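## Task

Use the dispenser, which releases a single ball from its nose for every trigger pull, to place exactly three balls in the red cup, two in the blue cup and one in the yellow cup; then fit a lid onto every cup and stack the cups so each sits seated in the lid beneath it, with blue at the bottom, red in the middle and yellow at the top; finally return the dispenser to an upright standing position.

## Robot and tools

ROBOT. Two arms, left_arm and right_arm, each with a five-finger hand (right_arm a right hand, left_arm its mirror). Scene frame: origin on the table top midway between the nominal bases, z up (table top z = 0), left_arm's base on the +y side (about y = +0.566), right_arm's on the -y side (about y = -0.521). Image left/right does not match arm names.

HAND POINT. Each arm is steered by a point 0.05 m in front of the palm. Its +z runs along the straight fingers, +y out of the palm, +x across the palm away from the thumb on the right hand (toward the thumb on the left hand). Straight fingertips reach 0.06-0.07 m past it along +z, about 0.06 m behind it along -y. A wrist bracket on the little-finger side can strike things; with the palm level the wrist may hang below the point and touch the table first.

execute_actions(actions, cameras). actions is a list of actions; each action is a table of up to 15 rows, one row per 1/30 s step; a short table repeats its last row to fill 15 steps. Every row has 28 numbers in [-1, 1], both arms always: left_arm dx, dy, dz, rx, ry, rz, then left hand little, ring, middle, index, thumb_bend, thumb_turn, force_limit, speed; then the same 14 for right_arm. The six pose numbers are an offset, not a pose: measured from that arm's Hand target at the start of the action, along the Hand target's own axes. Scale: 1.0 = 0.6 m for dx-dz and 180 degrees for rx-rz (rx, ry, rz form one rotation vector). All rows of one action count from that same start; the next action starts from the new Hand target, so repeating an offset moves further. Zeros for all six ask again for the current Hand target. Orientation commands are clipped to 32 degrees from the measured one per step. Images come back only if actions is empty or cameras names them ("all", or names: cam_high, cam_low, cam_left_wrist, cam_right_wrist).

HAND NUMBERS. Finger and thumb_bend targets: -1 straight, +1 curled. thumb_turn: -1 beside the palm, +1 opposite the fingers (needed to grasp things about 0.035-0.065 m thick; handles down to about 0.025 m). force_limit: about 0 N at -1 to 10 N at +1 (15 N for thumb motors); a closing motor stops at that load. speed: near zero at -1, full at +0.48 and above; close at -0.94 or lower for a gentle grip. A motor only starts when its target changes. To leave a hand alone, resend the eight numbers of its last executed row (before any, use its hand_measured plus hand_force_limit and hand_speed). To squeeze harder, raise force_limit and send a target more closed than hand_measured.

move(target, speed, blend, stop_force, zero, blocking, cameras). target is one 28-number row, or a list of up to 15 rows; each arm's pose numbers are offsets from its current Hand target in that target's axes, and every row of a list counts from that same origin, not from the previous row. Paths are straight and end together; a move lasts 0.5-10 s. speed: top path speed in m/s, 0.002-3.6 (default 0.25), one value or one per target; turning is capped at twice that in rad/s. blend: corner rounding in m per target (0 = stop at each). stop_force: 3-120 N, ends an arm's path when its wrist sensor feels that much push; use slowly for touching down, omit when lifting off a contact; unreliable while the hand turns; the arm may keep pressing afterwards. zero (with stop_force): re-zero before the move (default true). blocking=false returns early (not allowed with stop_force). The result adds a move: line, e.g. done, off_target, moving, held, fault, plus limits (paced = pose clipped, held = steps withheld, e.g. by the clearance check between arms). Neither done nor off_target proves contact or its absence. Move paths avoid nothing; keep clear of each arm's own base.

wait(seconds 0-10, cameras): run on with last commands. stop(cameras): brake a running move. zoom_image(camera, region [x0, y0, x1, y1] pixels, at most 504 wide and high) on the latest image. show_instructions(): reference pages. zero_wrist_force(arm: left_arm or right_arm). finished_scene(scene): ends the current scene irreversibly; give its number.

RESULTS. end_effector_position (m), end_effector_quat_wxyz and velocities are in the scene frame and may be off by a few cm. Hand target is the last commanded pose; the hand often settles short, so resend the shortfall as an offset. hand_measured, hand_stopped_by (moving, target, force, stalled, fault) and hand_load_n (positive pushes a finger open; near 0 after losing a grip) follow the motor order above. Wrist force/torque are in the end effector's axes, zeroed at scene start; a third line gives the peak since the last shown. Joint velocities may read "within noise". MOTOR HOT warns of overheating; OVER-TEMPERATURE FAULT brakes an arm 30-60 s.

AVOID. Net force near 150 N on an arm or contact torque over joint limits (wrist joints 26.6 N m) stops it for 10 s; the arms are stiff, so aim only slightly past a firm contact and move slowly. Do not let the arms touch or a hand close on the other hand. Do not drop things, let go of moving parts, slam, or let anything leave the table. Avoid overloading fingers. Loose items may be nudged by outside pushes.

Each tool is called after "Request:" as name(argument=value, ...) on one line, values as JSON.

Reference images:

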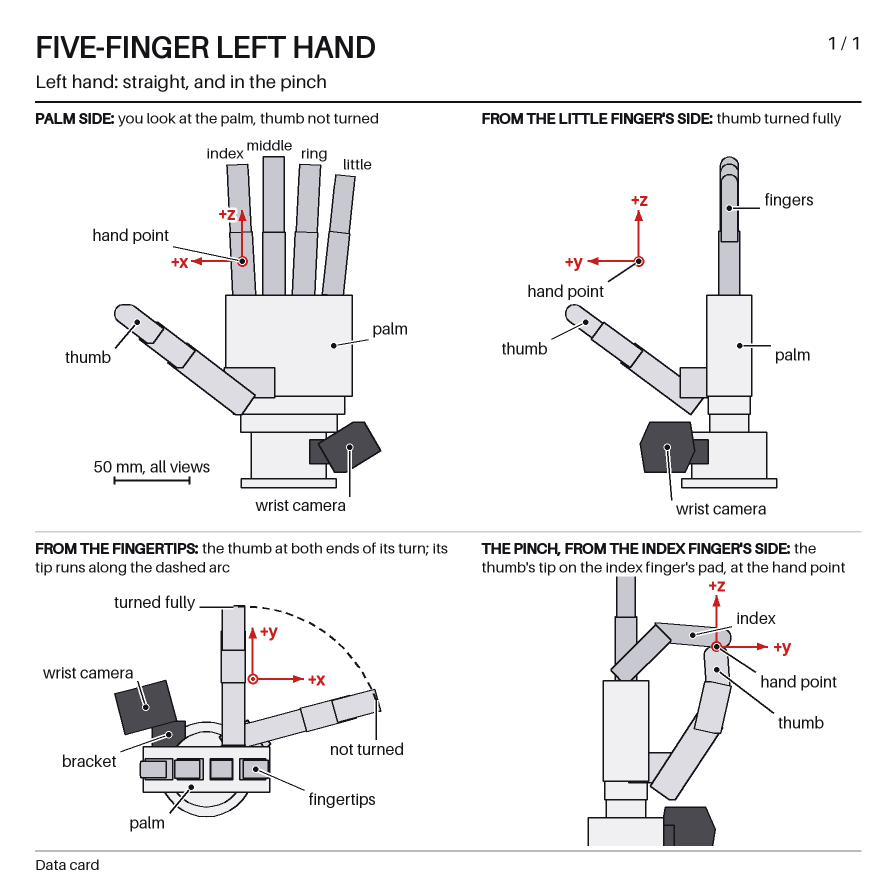

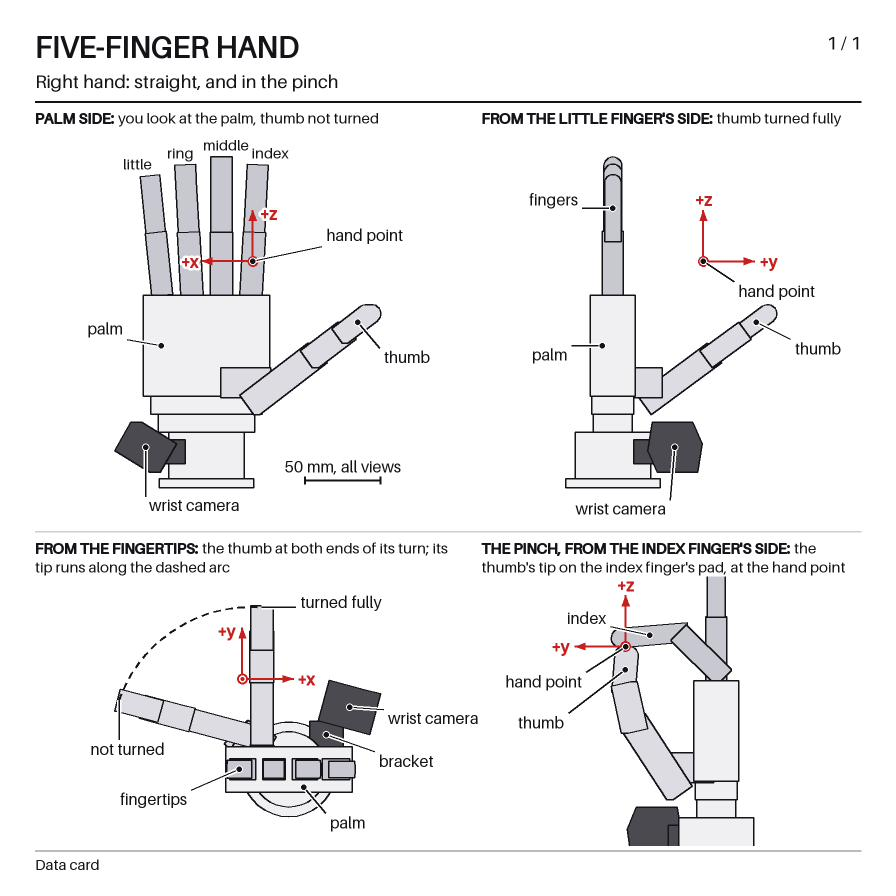

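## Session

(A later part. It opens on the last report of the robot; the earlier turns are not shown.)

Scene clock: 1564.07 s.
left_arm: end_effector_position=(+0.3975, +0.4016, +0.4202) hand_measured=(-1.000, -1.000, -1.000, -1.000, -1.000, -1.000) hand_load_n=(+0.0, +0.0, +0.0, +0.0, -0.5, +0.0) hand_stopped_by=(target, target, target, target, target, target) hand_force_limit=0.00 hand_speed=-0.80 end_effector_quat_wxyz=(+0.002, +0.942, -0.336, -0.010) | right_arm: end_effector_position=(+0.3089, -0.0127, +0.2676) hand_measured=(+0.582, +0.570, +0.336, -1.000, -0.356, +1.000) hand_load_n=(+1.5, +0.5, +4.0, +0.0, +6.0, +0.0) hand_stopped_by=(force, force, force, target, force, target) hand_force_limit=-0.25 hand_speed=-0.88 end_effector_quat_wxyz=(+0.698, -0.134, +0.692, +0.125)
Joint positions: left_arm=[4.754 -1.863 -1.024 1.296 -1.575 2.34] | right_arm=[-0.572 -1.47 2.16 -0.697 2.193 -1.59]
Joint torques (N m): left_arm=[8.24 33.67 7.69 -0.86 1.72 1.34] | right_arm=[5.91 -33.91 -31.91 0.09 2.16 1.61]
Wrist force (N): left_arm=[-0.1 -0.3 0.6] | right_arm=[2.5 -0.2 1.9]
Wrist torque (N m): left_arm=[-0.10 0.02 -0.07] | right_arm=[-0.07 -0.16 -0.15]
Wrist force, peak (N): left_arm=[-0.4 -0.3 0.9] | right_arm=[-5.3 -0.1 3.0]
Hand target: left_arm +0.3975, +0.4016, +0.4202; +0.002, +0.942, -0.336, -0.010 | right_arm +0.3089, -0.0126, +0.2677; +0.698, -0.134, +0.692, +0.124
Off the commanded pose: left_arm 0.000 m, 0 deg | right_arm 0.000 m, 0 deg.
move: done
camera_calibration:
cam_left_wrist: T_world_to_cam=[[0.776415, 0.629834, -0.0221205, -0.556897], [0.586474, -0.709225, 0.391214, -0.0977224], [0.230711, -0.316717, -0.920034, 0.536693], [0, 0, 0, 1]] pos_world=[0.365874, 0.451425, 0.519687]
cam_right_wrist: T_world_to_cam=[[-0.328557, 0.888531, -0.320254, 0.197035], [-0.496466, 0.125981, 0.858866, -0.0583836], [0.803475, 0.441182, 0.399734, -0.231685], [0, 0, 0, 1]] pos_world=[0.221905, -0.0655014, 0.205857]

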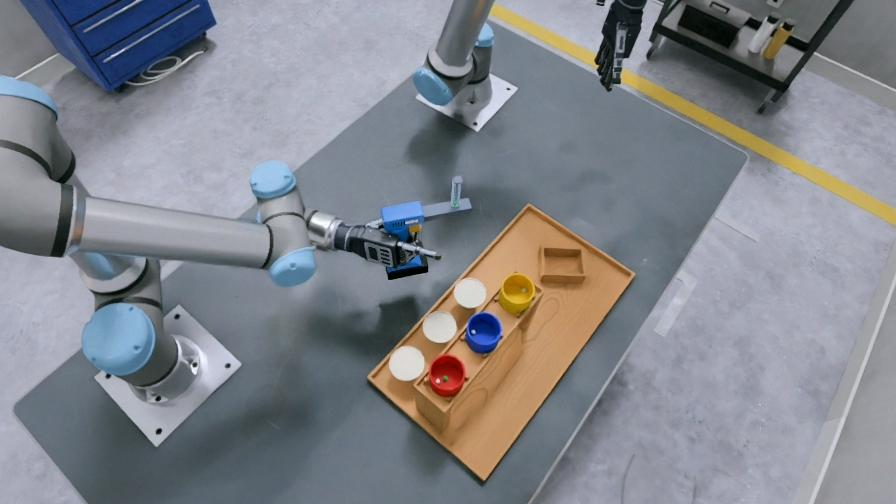

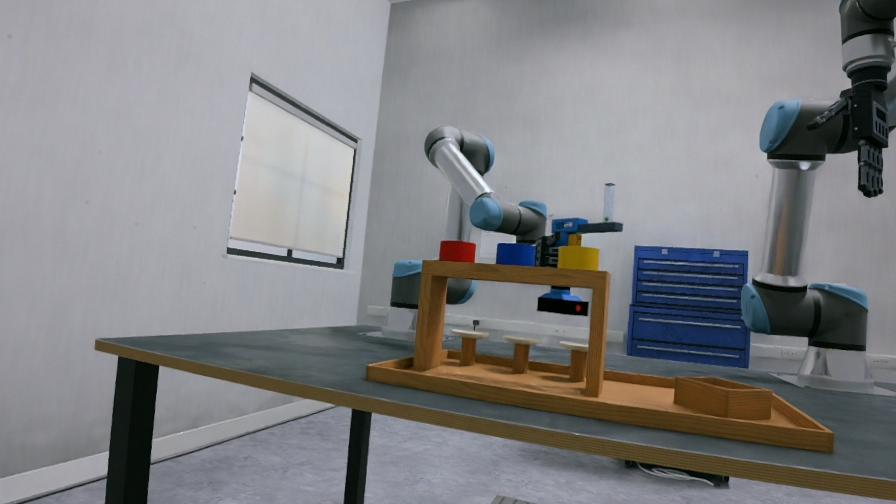

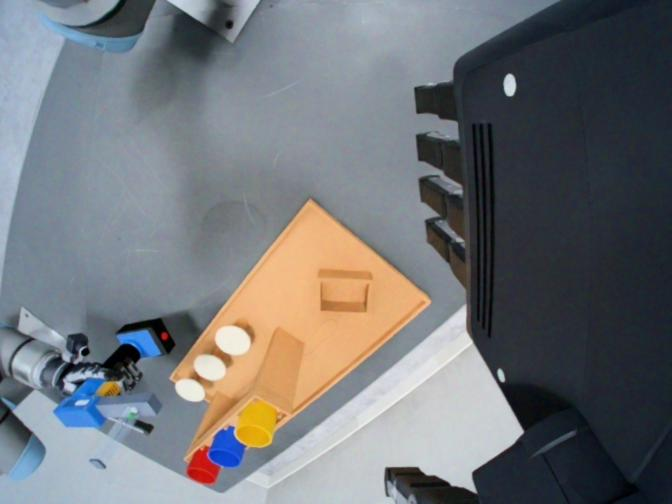

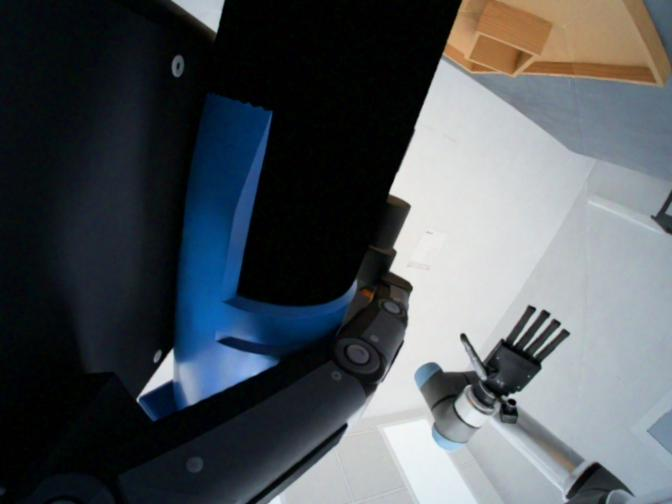

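Request:
move(target=[0,0,0,0,0,0,-1,-1,-1,-1,-1,-1,0,-0.8,0,0.2533,0.5539,0.0778,0,0,1,1,1,-1,0.6,1,-0.25,-0.88], speed=0.15, cameras=["cam_low", "cam_left_wrist", "cam_high", "cam_right_wrist"])

Request:
zoom_image(camera="cam_low", region=[620, 180, 840, 420])

Request:
zoom_image(camera="cam_left_wrist", region=[240, 220, 480, 420])

Request:
zoom_image(camera="cam_high", region=[480, 140, 680, 300])

Scene clock: 1576.43 s.
left_arm: end_effector_position=(+0.3975, +0.4016, +0.4202) hand_measured=(-1.000, -1.000, -1.000, -1.000, -1.000, -1.000) hand_load_n=(+0.0, +0.0, +0.0, +0.0, -0.5, +0.0) hand_stopped_by=(target, target, target, target, target, target) hand_force_limit=0.00 hand_speed=-0.80 end_effector_quat_wxyz=(+0.002, +0.942, -0.336, -0.010) | right_arm: end_effector_position=(+0.5644, +0.2486, +0.2675) hand_measured=(+0.582, +0.570, +0.336, -1.000, -0.356, +1.000) hand_load_n=(+1.5, +1.0, +4.0, +0.0, +6.0, +0.0) hand_stopped_by=(force, force, force, target, force, target) hand_force_limit=-0.25 hand_speed=-0.88 end_effector_quat_wxyz=(+0.709, -0.048, +0.702, +0.039)
Joint positions: left_arm=[4.754 -1.863 -1.024 1.296 -1.575 2.34] | right_arm=[-0.593 -0.619 0.811 -0.205 2.416 -1.594]
Joint torques (N m): left_arm=[8.56 32.79 8.26 -0.75 1.65 1.3] | right_arm=[5.74 -53.92 -37.89 0.08 2.13 1.83]
Wrist force (N): left_arm=[-0.2 0.2 0.6] | right_arm=[2.6 -0.5 2.0]
Wrist torque (N m): left_arm=[-0.03 0.03 -0.10] | right_arm=[-0.13 -0.15 -0.27]
Wrist force, peak (N): left_arm=[-0.2 0.1 1.1] | right_arm=[3.1 -0.4 2.8]
Hand target: left_arm +0.3975, +0.4016, +0.4202; +0.002, +0.942, -0.336, -0.010 | right_arm +0.5644, +0.2486, +0.2675; +0.709, -0.048, +0.702, +0.039
Off the commanded pose: left_arm 0.000 m, 0 deg | right_arm 0.000 m, 0 deg.
move: done
camera_calibration:
cam_left_wrist: T_world_to_cam=[[0.776415, 0.629834, -0.0221205, -0.556897], [0.586474, -0.709225, 0.391214, -0.0977224], [0.230711, -0.316717, -0.920034, 0.536693], [0, 0, 0, 1]] pos_world=[0.365874, 0.451425, 0.519687]
cam_right_wrist: T_world_to_cam=[[-0.10288, 0.942354, -0.318409, -0.0924349], [-0.453923, 0.240355, 0.858011, -0.0165613], [0.885082, 0.232806, 0.403029, -0.547273], [0, 0, 0, 1]] pos_world=[0.467354, 0.218495, 0.205344]

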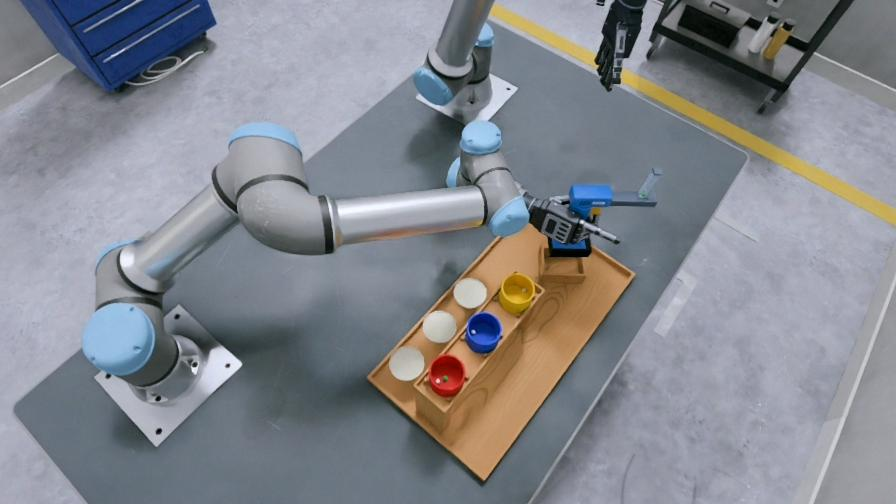

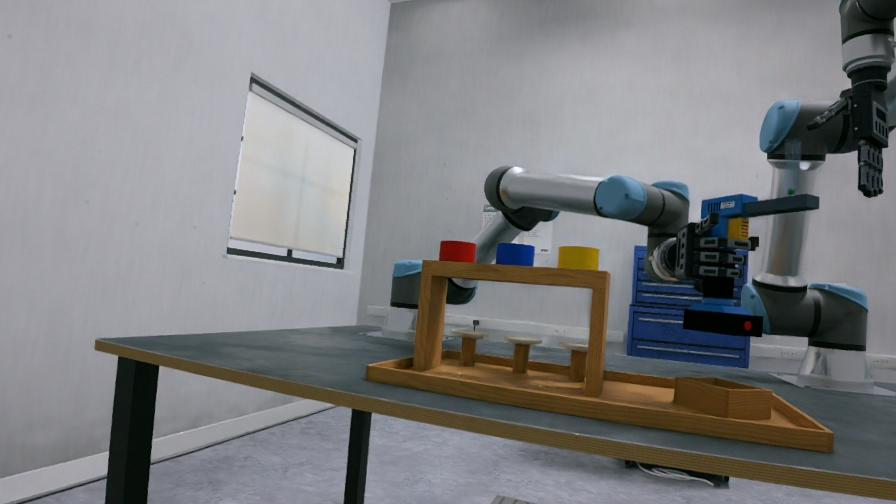

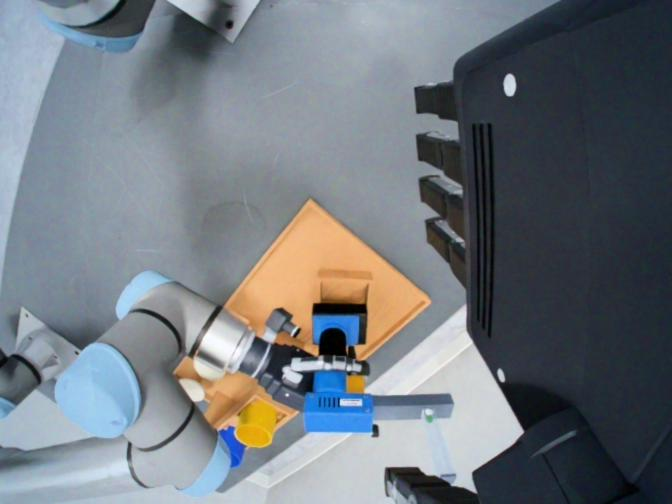

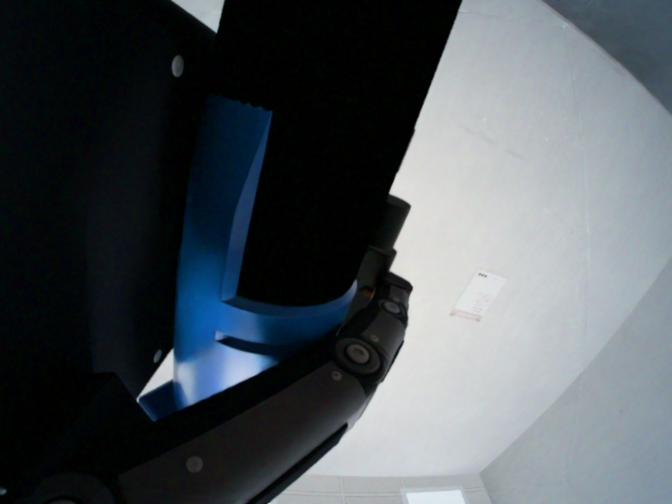

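Scaled by 2.100 from the camera's 896x504 image, which has a finer 1280x720 frame.

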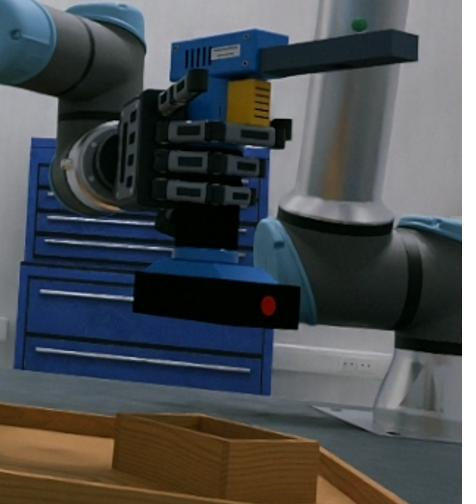

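Scaled by 2.100 from the camera's 672x504 image, which has a finer 960x720 frame.

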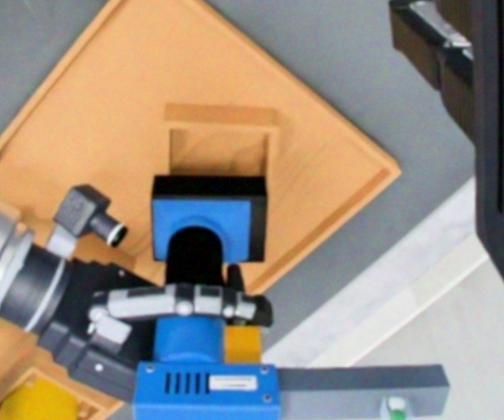

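Scaled by 2.520 from the camera's 896x504 image, which has a finer 1280x720 frame.

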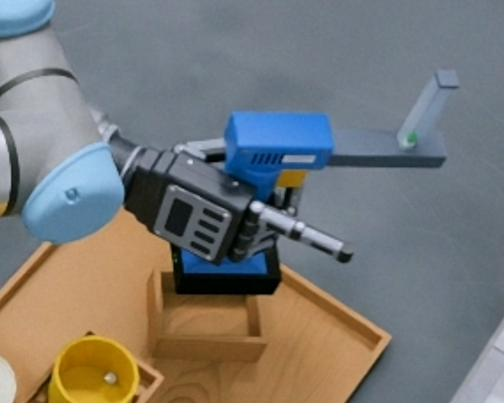

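Request:
move(target=[0,0,0,0,0,0,-1,-1,-1,-1,-1,-1,0,-0.8,0.1033,0.0083,0.0065,0.0139,0,0,1,1,1,-1,0.6,1,-0.25,-0.88], speed=0.08, cameras=["cam_low", "cam_left_wrist", "cam_high"])

Request:
zoom_image(camera="cam_low", region=[620, 220, 820, 440])

Request:
zoom_image(camera="cam_left_wrist", region=[270, 220, 430, 380])

Request:
zoom_image(camera="cam_high", region=[500, 190, 640, 300])

Scene clock: 1615.83 s.
left_arm: end_effector_position=(+0.3975, +0.4016, +0.4202) hand_measured=(-1.000, -1.000, -1.000, -1.000, -1.000, -1.000) hand_load_n=(+0.0, +0.0, +0.0, +0.5, +0.0, +0.0) hand_stopped_by=(target, target, target, target, target, target) hand_force_limit=0.00 hand_speed=-0.80 end_effector_quat_wxyz=(+0.002, +0.942, -0.336, -0.010) | right_arm: end_effector_position=(+0.5683, +0.2533, +0.2057) hand_measured=(+0.582, +0.570, +0.336, -1.000, -0.356, +1.000) hand_load_n=(+1.5, +0.5, +4.0, +0.0, +6.5, +0.0) hand_stopped_by=(force, force, force, target, force, target) hand_force_limit=-0.25 hand_speed=-0.88 end_effector_quat_wxyz=(+0.710, -0.032, +0.703, +0.024)
Joint positions: left_arm=[4.754 -1.863 -1.024 1.296 -1.575 2.34] | right_arm=[-0.581 -0.528 0.797 -0.284 2.471 -1.596]
Joint torques (N m): left_arm=[8.65 33.34 8.38 -0.86 1.59 1.19] | right_arm=[5.47 -55.93 -37.32 -3.95 2.21 -0.78]
Wrist force (N): left_arm=[-0.4 -0.1 0.4] | right_arm=[2.6 -0.6 2.2]
Wrist torque (N m): left_arm=[-0.05 0.06 -0.10] | right_arm=[-0.18 -0.16 -0.12]
Wrist force, peak (N): left_arm=[-0.4 -0.2 0.9] | right_arm=[3.4 -0.7 2.2]
Hand target: left_arm +0.3975, +0.4016, +0.4202; +0.002, +0.942, -0.336, -0.010 | right_arm +0.5684, +0.2533, +0.2055; +0.710, -0.032, +0.703, +0.024
Off the commanded pose: left_arm 0.000 m, 0 deg | right_arm 0.000 m, 0 deg.
move: done
camera_calibration:
cam_left_wrist: T_world_to_cam=[[0.776415, 0.629834, -0.0221205, -0.556897], [0.586474, -0.709225, 0.391214, -0.0977224], [0.230711, -0.316717, -0.920034, 0.536693], [0, 0, 0, 1]] pos_world=[0.365874, 0.451425, 0.519687]
Images, in order (width x height): cam_high 896x504, cam_low 896x504, cam_left_wrist 672x504.

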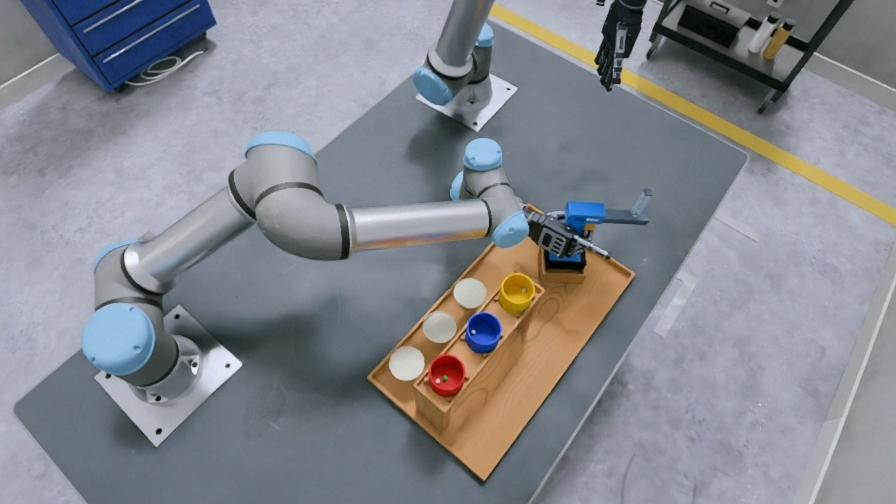

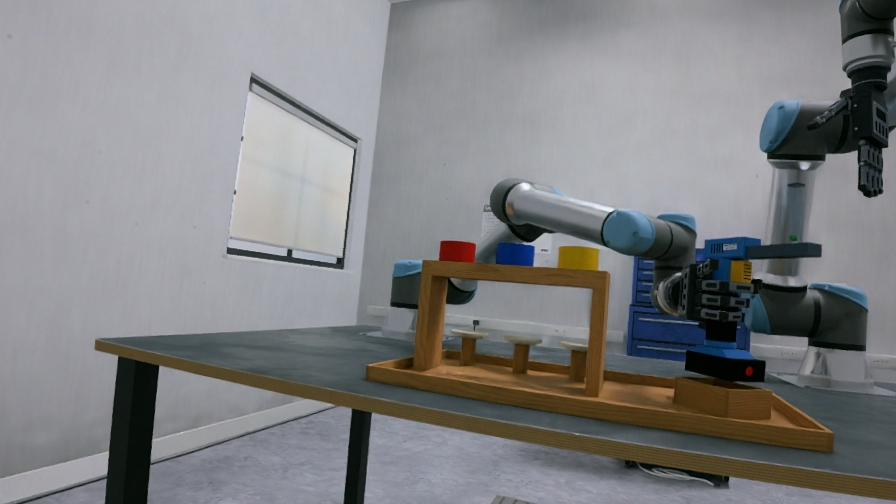

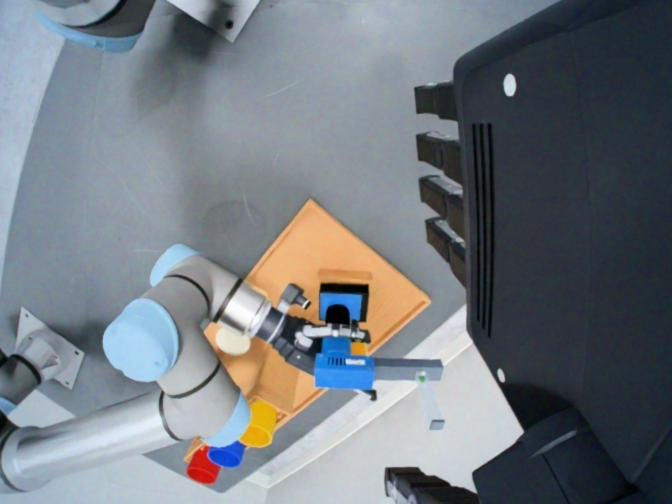

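Scaled by 2.291 from the camera's 896x504 image, which has a finer 1280x720 frame.

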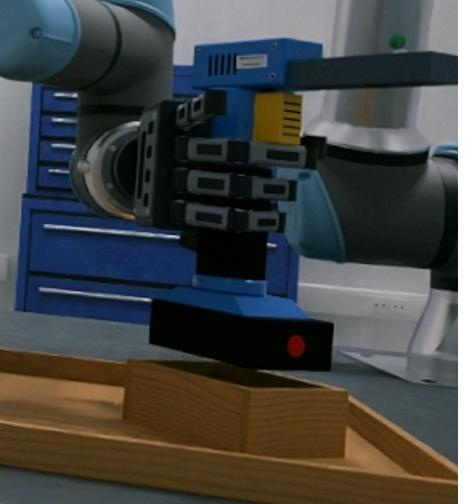

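Scaled by 3.150 from the camera's 672x504 image, which has a finer 960x720 frame.

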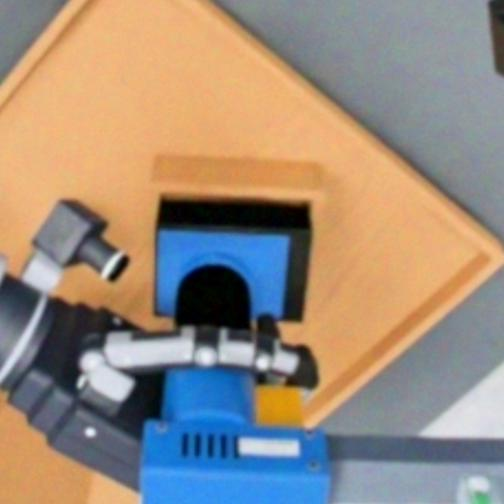

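Scaled by 3.600 from the camera's 896x504 image, which has a finer 1280x720 frame.

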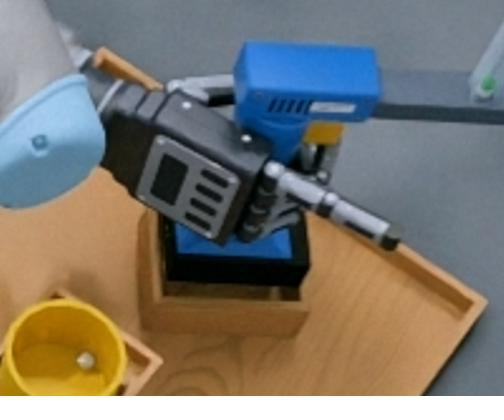

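Request:
zoom_image(camera="cam_left_wrist", region=[305, 255, 385, 335])

Request:
zoom_image(camera="cam_high", region=[530, 235, 600, 295])

Request:
zoom_image(camera="cam_low", region=[660, 340, 790, 430])

Scaled by 6.300 from the camera's 672x504 image, which has a finer 960x720 frame.

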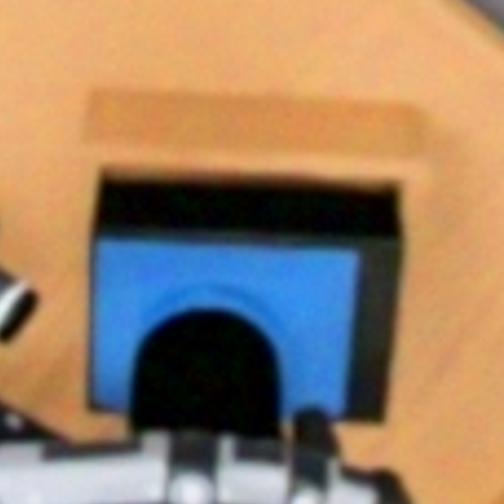

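Scaled by 7.200 from the camera's 896x504 image, which has a finer 1280x720 frame.

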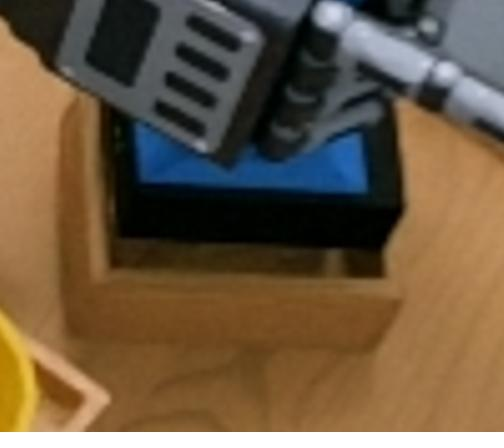

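Scaled by 3.877 from the camera's 896x504 image, which has a finer 1280x720 frame.

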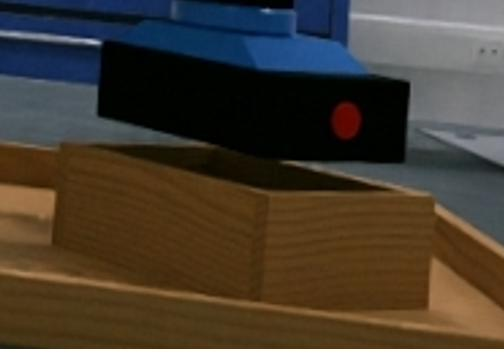

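Request:
move(target=[0,0,0,0,0,0,-1,-1,-1,-1,-1,-1,0,-0.8,0.0083,-0.0092,0.004,0,0,0,1,1,1,-1,0.6,1,-0.25,-0.88], speed=0.04)

Request:
move(target=[0,0,0,0,0,0,-1,-1,-1,-1,-1,-1,0,-0.8,0.08,0,0,0,0,0,1,1,1,-1,0.6,1,-0.25,-0.88], speed=0.015, stop_force=4, cameras=["cam_low", "cam_left_wrist", "cam_high"])

Request:
zoom_image(camera="cam_left_wrist", region=[305, 255, 385, 335])

Request:
zoom_image(camera="cam_high", region=[530, 235, 600, 295])

Request:
zoom_image(camera="cam_low", region=[660, 340, 790, 430])

Scene clock: 1685.17 s.
left_arm: end_effector_position=(+0.3975, +0.4016, +0.4202) hand_measured=(-1.000, -1.000, -1.000, -1.000, -1.000, -1.000) hand_load_n=(+0.0, +0.0, +0.0, +0.0, +0.0, +0.0) hand_stopped_by=(target, target, target, target, target, target) hand_force_limit=0.00 hand_speed=-0.80 end_effector_quat_wxyz=(+0.002, +0.942, -0.336, -0.010) | right_arm: end_effector_position=(+0.5712, +0.2480, +0.2007) hand_measured=(+0.582, +0.570, +0.336, -1.000, -0.356, +1.000) hand_load_n=(+1.5, +1.0, +4.5, +0.0, +6.0, +0.0) hand_stopped_by=(force, force, force, target, force, target) hand_force_limit=-0.25 hand_speed=-0.88 end_effector_quat_wxyz=(+0.710, -0.032, +0.703, +0.024)
Joint positions: left_arm=[4.754 -1.863 -1.024 1.296 -1.575 2.34] | right_arm=[-0.588 -0.535 0.824 -0.304 2.464 -1.595]
Joint torques (N m): left_arm=[7.85 32.59 8.08 -0.78 1.53 1.2] | right_arm=[-6.61 -71.85 -15.08 -4 -2.59 -0.41]
Wrist force (N): left_arm=[-0.4 -0.2 0.6] | right_arm=[2.6 -0.3 1.9]
Wrist torque (N m): left_arm=[-0.08 0.06 -0.10] | right_arm=[-0.13 -0.15 -0.16]
Wrist force, peak (N): left_arm=[-0.3 -0.3 1.0] | right_arm=[2.8 -0.6 2.3]
Hand target: left_arm +0.3975, +0.4016, +0.4202; +0.002, +0.942, -0.336, -0.010 | right_arm +0.5712, +0.2479, +0.2006; +0.710, -0.032, +0.703, +0.024
Off the commanded pose: left_arm 0.000 m, 0 deg | right_arm 0.000 m, 0 deg.
move: done

Scene clock: 1686.73 s.
left_arm: end_effector_position=(+0.3975, +0.4016, +0.4202) hand_measured=(-1.000, -1.000, -1.000, -1.000, -1.000, -1.000) hand_load_n=(+0.0, +0.0, +0.0, +0.0, +0.0, +0.0) hand_stopped_by=(target, target, target, target, target, target) hand_force_limit=0.00 hand_speed=-0.80 end_effector_quat_wxyz=(+0.002, +0.942, -0.336, -0.010) | right_arm: end_effector_position=(+0.5713, +0.2479, +0.1959) hand_measured=(+0.582, +0.570, +0.336, -1.000, -0.356, +1.000) hand_load_n=(+0.5, +0.0, +4.5, +0.0, +6.0, +0.0) hand_stopped_by=(force, force, force, target, force, target) hand_force_limit=-0.25 hand_speed=-0.88 end_effector_quat_wxyz=(+0.710, -0.032, +0.703, +0.024)
Joint positions: left_arm=[4.754 -1.863 -1.024 1.296 -1.575 2.34] | right_arm=[-0.589 -0.531 0.828 -0.313 2.464 -1.595]
Joint torques (N m): left_arm=[8.03 33.15 8.4 -1.06 1.53 1.11] | right_arm=[-4.59 -69.44 -35.12 0.89 0.21 -0.68]
Wrist force (N): left_arm=[-0.2 0.3 0.5] | right_arm=[0.5 0.0 1.8]
Wrist torque (N m): left_arm=[0.01 0.02 -0.10] | right_arm=[-0.13 -0.12 -0.17]
Wrist force, peak (N): left_arm=[-0.5 0.0 0.8] | right_arm=[2.9 -0.4 2.1]
Hand target: left_arm +0.3975, +0.4016, +0.4202; +0.002, +0.942, -0.336, -0.010 | right_arm +0.5713, +0.2479, +0.1959; +0.710, -0.032, +0.703, +0.024 (not the last commanded pose)
Off the commanded pose: left_arm 0.000 m, 0 deg | right_arm 0.043 m, 0 deg.
move: contact (right_arm)
camera_calibration:
cam_left_wrist: T_world_to_cam=[[0.776415, 0.629834, -0.0221205, -0.556897], [0.586474, -0.709225, 0.391214, -0.0977224], [0.230711, -0.316717, -0.920034, 0.536693], [0, 0, 0, 1]] pos_world=[0.365874, 0.451425, 0.519687]
Images, in order (width x height): cam_high 896x504, cam_low 896x504, cam_left_wrist 672x504.

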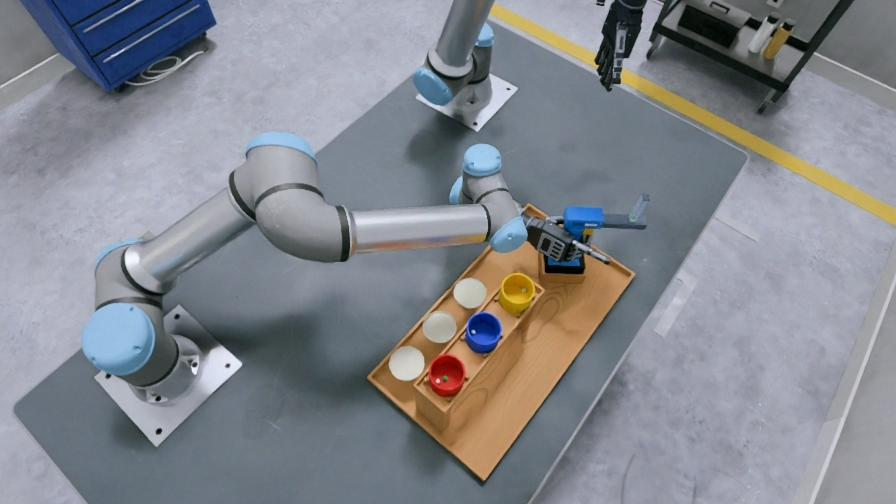

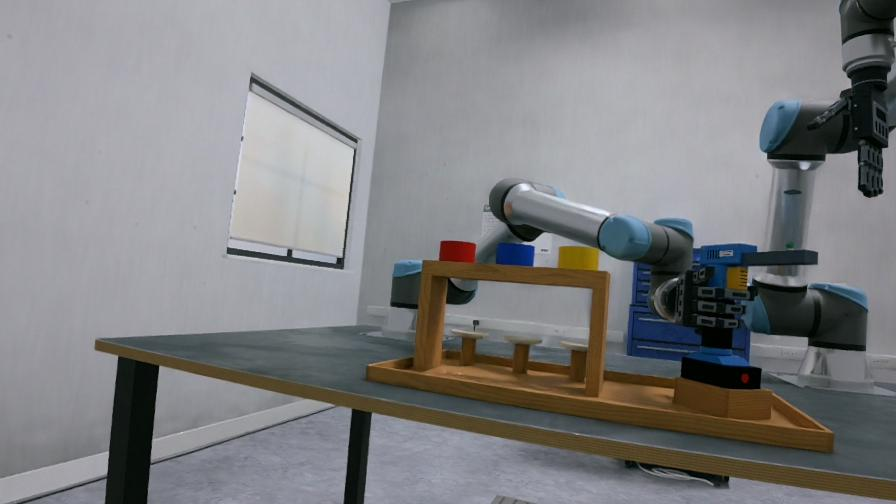

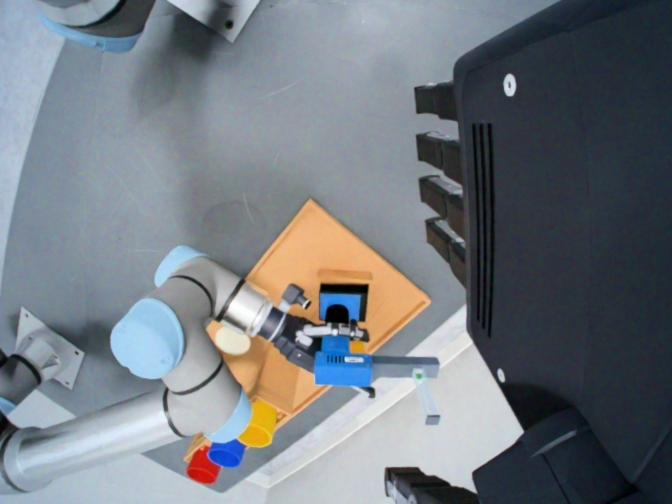

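Scaled by 6.300 from the camera's 672x504 image, which has a finer 960x720 frame.

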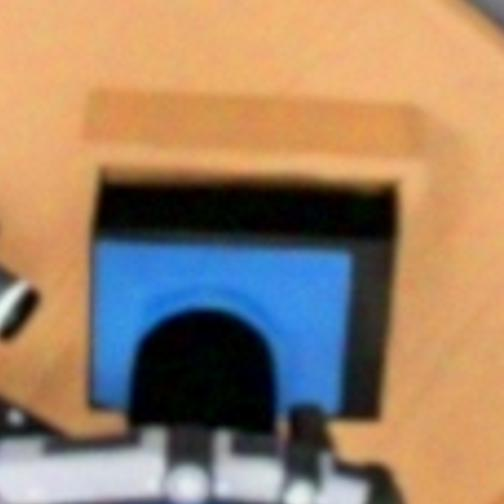

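Scaled by 7.200 from the camera's 896x504 image, which has a finer 1280x720 frame.

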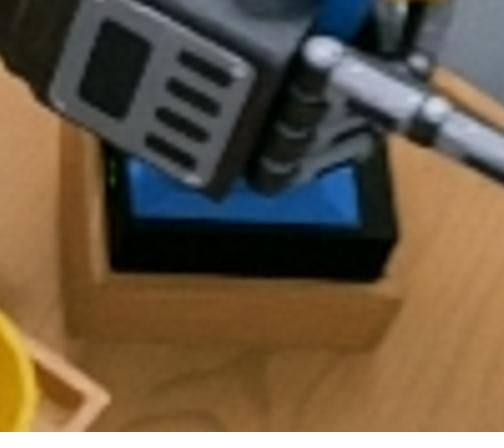

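Scaled by 3.877 from the camera's 896x504 image, which has a finer 1280x720 frame.

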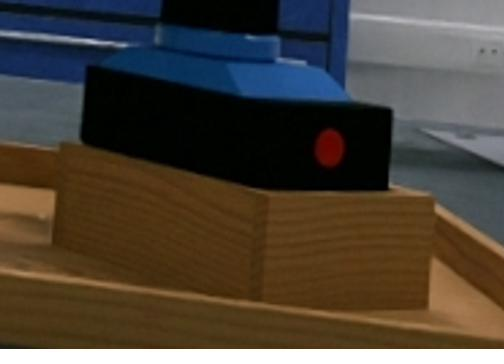

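Request:
move(target=[[0,0,0,0,0,0,-1,-1,-1,-1,-1,-1,0,-0.8,-0.005,0,0,0,0,0,1,1,1,-1,0.6,1,-0.25,-0.88],[0,0,0,0,0,0,-1,-1,-1,-1,-1,-1,0,-0.8,-0.005,0.0036,-0.0016,0,0,0,1,1,1,-1,0.6,1,-0.25,-0.88]], speed=0.03)

Request:
move(target=[0,0,0,0,0,0,-1,-1,-1,-1,-1,-1,0,-0.8,0.08,0,0,0,0,0,1,1,1,-1,0.6,1,-0.25,-0.88], speed=0.015, stop_force=5, cameras=["cam_low", "cam_left_wrist", "cam_high"])

Request:
zoom_image(camera="cam_left_wrist", region=[305, 255, 385, 335])

Request:
zoom_image(camera="cam_high", region=[530, 235, 600, 295])

Request:
zoom_image(camera="cam_low", region=[660, 340, 790, 430])

Scene clock: 1735.37 s.
left_arm: end_effector_position=(+0.3975, +0.4016, +0.4202) hand_measured=(-1.000, -1.000, -1.000, -1.000, -1.000, -1.000) hand_load_n=(-0.5, +0.0, +0.0, +0.0, +0.0, +0.0) hand_stopped_by=(target, target, target, target, target, target) hand_force_limit=0.00 hand_speed=-0.80 end_effector_quat_wxyz=(+0.002, +0.942, -0.336, -0.010) | right_arm: end_effector_position=(+0.5702, +0.2499, +0.1989) hand_measured=(+0.582, +0.570, +0.336, -1.000, -0.356, +1.000) hand_load_n=(+1.0, +0.0, +4.5, +0.0, +6.5, +0.0) hand_stopped_by=(force, force, force, target, force, target) hand_force_limit=-0.25 hand_speed=-0.88 end_effector_quat_wxyz=(+0.710, -0.032, +0.703, +0.024)
Joint positions: left_arm=[4.754 -1.863 -1.024 1.296 -1.575 2.34] | right_arm=[-0.586 -0.53 0.817 -0.303 2.467 -1.596]
Joint torques (N m): left_arm=[7.81 32.78 8.17 -0.93 1.53 1.22] | right_arm=[5.62 -55.21 -36.2 0.28 1.91 -0.37]
Wrist force (N): left_arm=[-0.4 -0.2 0.6] | right_arm=[2.9 -0.7 1.9]
Wrist torque (N m): left_arm=[-0.08 0.05 -0.10] | right_arm=[-0.18 -0.20 -0.14]
Wrist force, peak (N): left_arm=[-0.6 -0.3 0.7] | right_arm=[2.9 -0.4 2.3]
Hand target: left_arm +0.3975, +0.4016, +0.4202; +0.002, +0.942, -0.336, -0.010 | right_arm +0.5701, +0.2500, +0.1988; +0.710, -0.032, +0.703, +0.024
Off the commanded pose: left_arm 0.000 m, 0 deg | right_arm 0.000 m, 0 deg.
move: done

Scene clock: 1739.53 s.
left_arm: end_effector_position=(+0.3975, +0.4016, +0.4202) hand_measured=(-1.000, -1.000, -1.000, -1.000, -1.000, -1.000) hand_load_n=(+0.0, +0.0, +0.0, +0.0, +0.0, +0.0) hand_stopped_by=(target, target, target, target, target, target) hand_force_limit=0.00 hand_speed=-0.80 end_effector_quat_wxyz=(+0.002, +0.942, -0.336, -0.010) | right_arm: end_effector_position=(+0.5706, +0.2495, +0.1567) hand_measured=(+0.582, +0.570, +0.336, -1.000, -0.356, +1.000) hand_load_n=(+1.5, +0.5, +4.5, +0.0, +6.5, +0.0) hand_stopped_by=(force, force, force, target, force, target) hand_force_limit=-0.25 hand_speed=-0.88 end_effector_quat_wxyz=(+0.710, -0.032, +0.703, +0.024)
Joint positions: left_arm=[4.754 -1.863 -1.024 1.296 -1.575 2.34] | right_arm=[-0.587 -0.487 0.846 -0.375 2.466 -1.595]
Joint torques (N m): left_arm=[8.04 32.76 7.93 -1.03 1.46 1.1] | right_arm=[3.71 -72.3 -36.63 0.18 -1.71 -0.93]
Wrist force (N): left_arm=[0.1 -0.4 0.3] | right_arm=[2.7 0.4 2.4]
Wrist torque (N m): left_arm=[-0.10 -0.03 -0.06] | right_arm=[-0.09 -0.29 -0.03]
Wrist force, peak (N): left_arm=[0.0 -0.6 0.9] | right_arm=[-4.1 -2.5 1.2]
Hand target: left_arm +0.3975, +0.4016, +0.4202; +0.002, +0.942, -0.336, -0.010 | right_arm +0.5706, +0.2495, +0.1567; +0.710, -0.032, +0.703, +0.024 (not the last commanded pose)
Off the commanded pose: left_arm 0.000 m, 0 deg | right_arm 0.006 m, 0 deg.
move: contact (right_arm)
camera_calibration:
cam_left_wrist: T_world_to_cam=[[0.776415, 0.629834, -0.0221205, -0.556897], [0.586474, -0.709225, 0.391214, -0.0977224], [0.230711, -0.316717, -0.920034, 0.536693], [0, 0, 0, 1]] pos_world=[0.365874, 0.451425, 0.519687]
Images, in order (width x height): cam_high 896x504, cam_low 896x504, cam_left_wrist 672x504.

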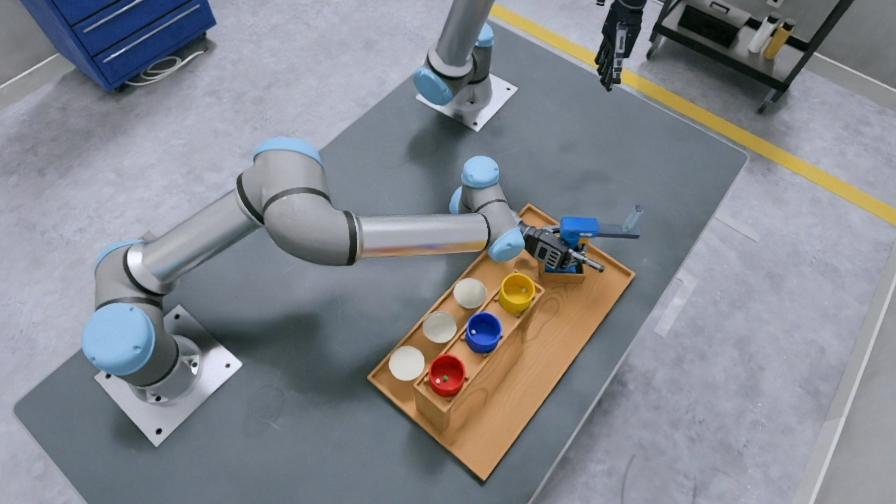

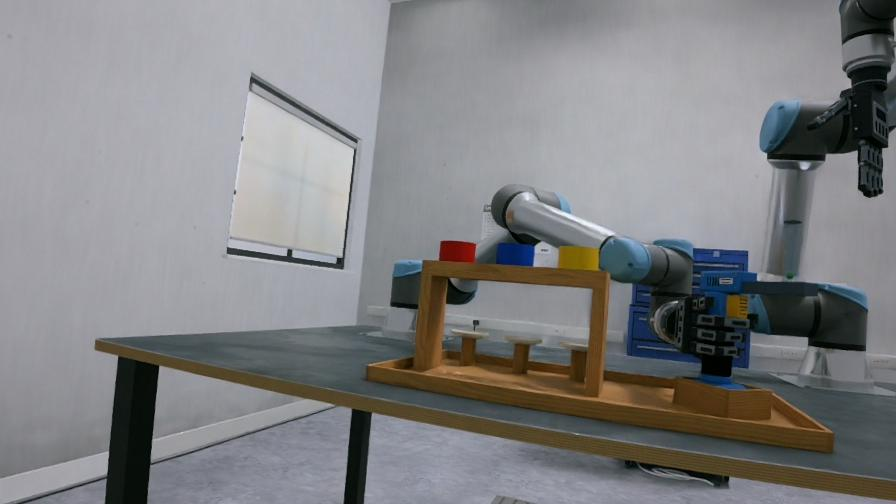

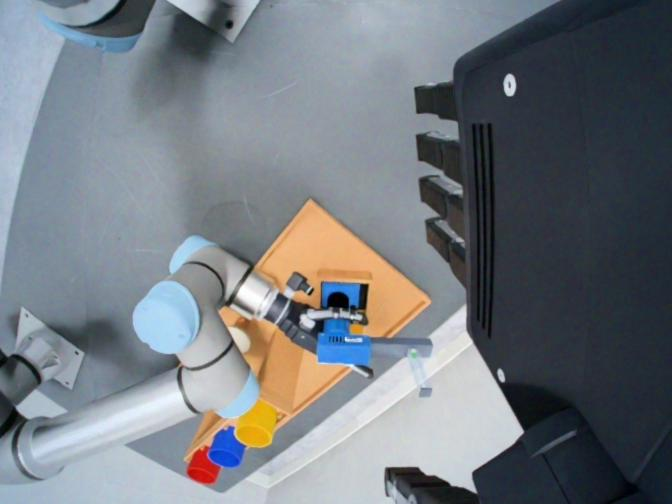

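Scaled by 6.300 from the camera's 672x504 image, which has a finer 960x720 frame.

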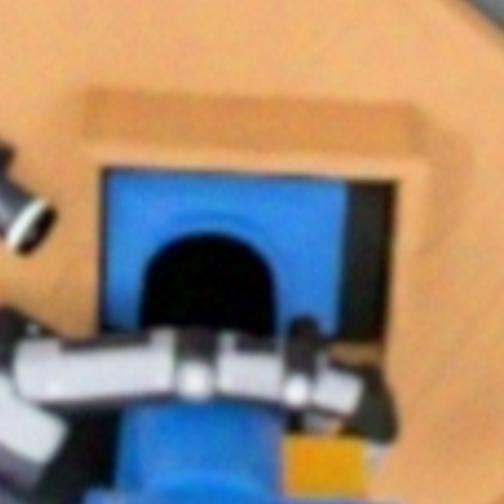

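Scaled by 7.200 from the camera's 896x504 image, which has a finer 1280x720 frame.

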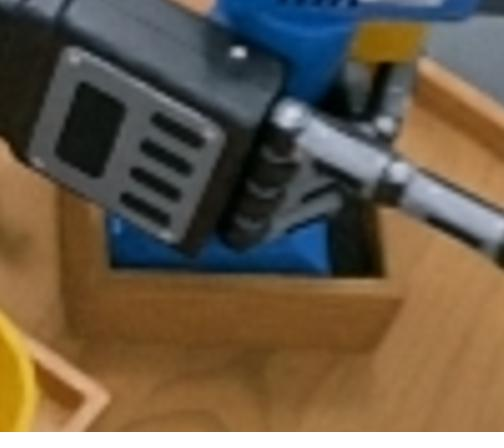

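Scaled by 3.877 from the camera's 896x504 image, which has a finer 1280x720 frame.

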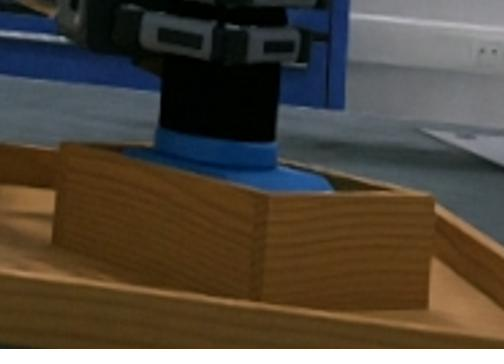

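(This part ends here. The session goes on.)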